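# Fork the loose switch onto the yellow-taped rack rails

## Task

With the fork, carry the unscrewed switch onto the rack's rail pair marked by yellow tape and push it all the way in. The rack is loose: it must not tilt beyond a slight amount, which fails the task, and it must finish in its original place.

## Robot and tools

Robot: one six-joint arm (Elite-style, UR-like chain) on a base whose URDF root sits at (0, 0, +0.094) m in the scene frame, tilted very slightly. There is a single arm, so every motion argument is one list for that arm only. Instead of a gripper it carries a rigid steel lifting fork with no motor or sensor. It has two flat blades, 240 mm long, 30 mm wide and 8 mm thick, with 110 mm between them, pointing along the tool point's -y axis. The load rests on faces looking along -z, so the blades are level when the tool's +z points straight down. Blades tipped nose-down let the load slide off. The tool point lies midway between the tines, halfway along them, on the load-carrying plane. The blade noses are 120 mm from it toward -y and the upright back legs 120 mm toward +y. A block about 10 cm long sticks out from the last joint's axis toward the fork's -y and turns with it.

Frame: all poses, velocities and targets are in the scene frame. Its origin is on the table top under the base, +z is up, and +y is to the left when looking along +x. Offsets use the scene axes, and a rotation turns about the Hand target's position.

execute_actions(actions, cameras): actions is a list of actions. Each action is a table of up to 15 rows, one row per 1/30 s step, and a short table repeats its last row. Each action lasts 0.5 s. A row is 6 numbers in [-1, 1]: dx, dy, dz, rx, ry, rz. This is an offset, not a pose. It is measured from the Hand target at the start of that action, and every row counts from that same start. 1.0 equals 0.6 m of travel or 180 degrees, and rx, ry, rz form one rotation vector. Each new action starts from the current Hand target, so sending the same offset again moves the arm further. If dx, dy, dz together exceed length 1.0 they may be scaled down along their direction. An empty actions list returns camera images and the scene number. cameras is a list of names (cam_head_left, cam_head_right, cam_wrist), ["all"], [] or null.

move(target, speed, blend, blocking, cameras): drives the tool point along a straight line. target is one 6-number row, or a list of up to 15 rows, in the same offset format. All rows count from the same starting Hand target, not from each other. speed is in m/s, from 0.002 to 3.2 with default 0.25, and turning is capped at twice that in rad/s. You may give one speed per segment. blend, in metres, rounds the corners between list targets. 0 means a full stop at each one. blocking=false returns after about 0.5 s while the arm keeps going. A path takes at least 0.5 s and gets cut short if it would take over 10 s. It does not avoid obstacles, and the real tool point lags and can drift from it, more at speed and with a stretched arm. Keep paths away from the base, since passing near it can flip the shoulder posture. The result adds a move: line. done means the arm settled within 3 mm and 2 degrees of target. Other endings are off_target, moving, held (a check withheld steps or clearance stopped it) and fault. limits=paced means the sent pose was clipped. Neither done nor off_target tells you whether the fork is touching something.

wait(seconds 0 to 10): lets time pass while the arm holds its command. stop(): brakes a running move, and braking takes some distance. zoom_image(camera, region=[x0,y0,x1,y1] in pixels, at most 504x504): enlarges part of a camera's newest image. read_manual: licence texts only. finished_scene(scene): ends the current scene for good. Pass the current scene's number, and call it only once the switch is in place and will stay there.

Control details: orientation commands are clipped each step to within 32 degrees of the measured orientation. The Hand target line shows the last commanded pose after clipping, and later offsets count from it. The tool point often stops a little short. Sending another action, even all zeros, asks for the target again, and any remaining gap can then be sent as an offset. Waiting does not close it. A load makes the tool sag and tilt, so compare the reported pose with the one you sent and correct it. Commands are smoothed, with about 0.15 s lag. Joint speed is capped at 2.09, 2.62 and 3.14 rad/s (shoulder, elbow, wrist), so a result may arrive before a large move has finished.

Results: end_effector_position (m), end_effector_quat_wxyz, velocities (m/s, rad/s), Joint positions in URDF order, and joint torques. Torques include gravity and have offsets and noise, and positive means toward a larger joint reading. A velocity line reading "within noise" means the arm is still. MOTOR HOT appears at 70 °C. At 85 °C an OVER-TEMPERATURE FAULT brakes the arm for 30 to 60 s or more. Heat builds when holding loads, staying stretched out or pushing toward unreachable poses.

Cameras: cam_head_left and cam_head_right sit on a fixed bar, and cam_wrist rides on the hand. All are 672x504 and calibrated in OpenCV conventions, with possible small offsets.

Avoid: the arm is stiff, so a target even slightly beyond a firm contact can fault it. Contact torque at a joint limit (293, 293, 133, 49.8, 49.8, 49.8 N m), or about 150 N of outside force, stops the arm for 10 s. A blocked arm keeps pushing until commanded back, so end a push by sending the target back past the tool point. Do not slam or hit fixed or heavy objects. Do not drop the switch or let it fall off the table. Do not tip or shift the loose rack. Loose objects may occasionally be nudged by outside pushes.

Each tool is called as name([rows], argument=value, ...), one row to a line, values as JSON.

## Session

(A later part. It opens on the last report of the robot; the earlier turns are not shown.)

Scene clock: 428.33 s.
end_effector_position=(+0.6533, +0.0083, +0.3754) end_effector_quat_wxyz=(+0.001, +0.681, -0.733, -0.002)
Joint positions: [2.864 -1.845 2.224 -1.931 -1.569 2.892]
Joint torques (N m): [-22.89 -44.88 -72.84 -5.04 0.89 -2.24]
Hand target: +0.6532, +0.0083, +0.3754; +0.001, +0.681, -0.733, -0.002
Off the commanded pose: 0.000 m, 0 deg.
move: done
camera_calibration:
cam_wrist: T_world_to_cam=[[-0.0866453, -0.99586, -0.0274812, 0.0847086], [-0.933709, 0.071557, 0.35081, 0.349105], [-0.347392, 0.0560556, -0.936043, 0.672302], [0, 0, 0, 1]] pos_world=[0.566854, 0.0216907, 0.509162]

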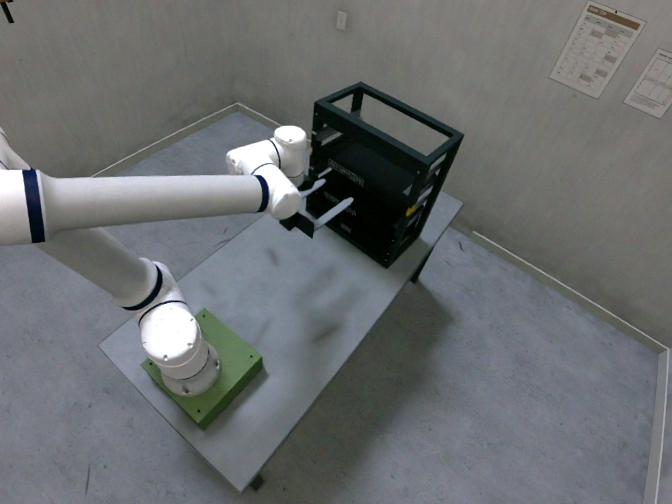

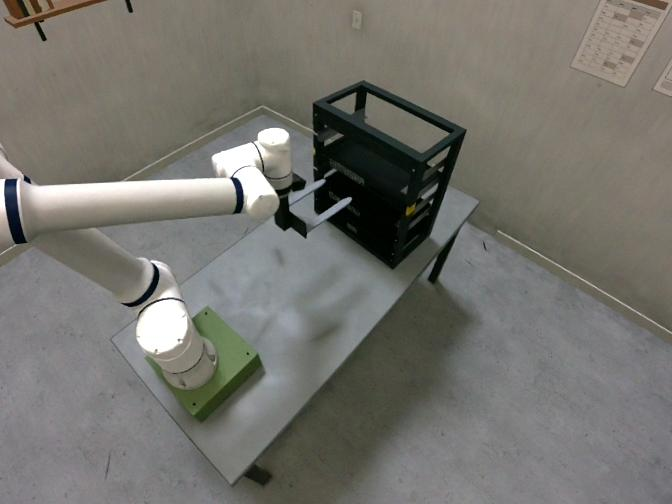

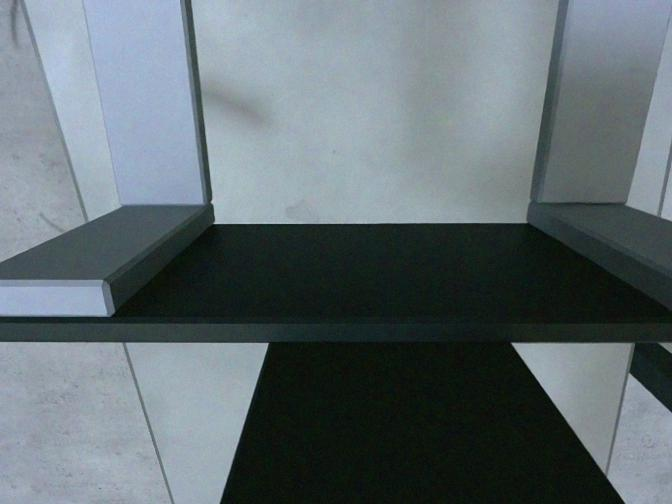

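zoom_image(camera="cam_head_right", region=[380, 170, 440, 230])

zoom_image(camera="cam_head_right", region=[305, 130, 365, 190])

zoom_image(camera="cam_head_left", region=[305, 130, 365, 190])

Scaled by 8.400.

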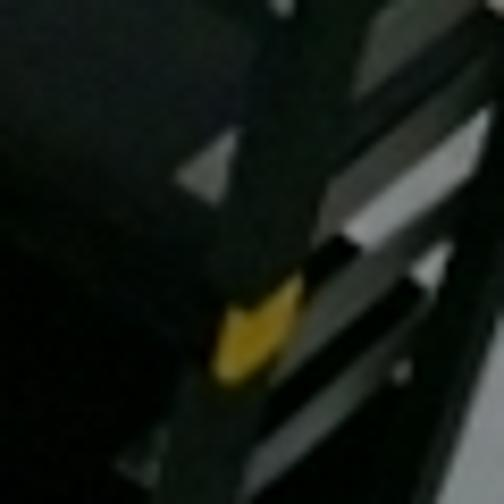

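Scaled by 8.400.

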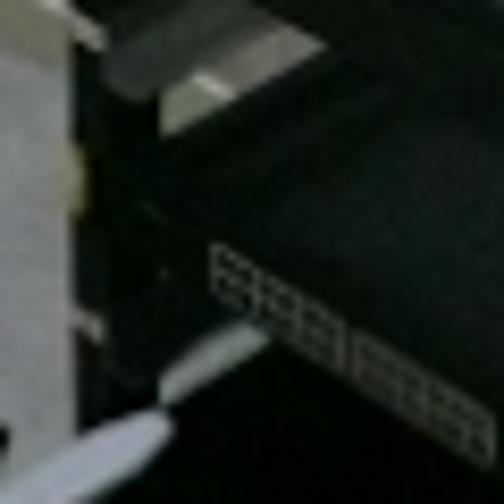

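Scaled by 8.400.

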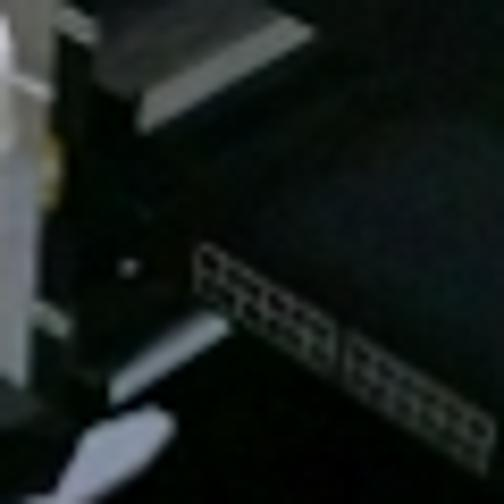

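finished_scene(scene=1)

The scene is finished: the task was done.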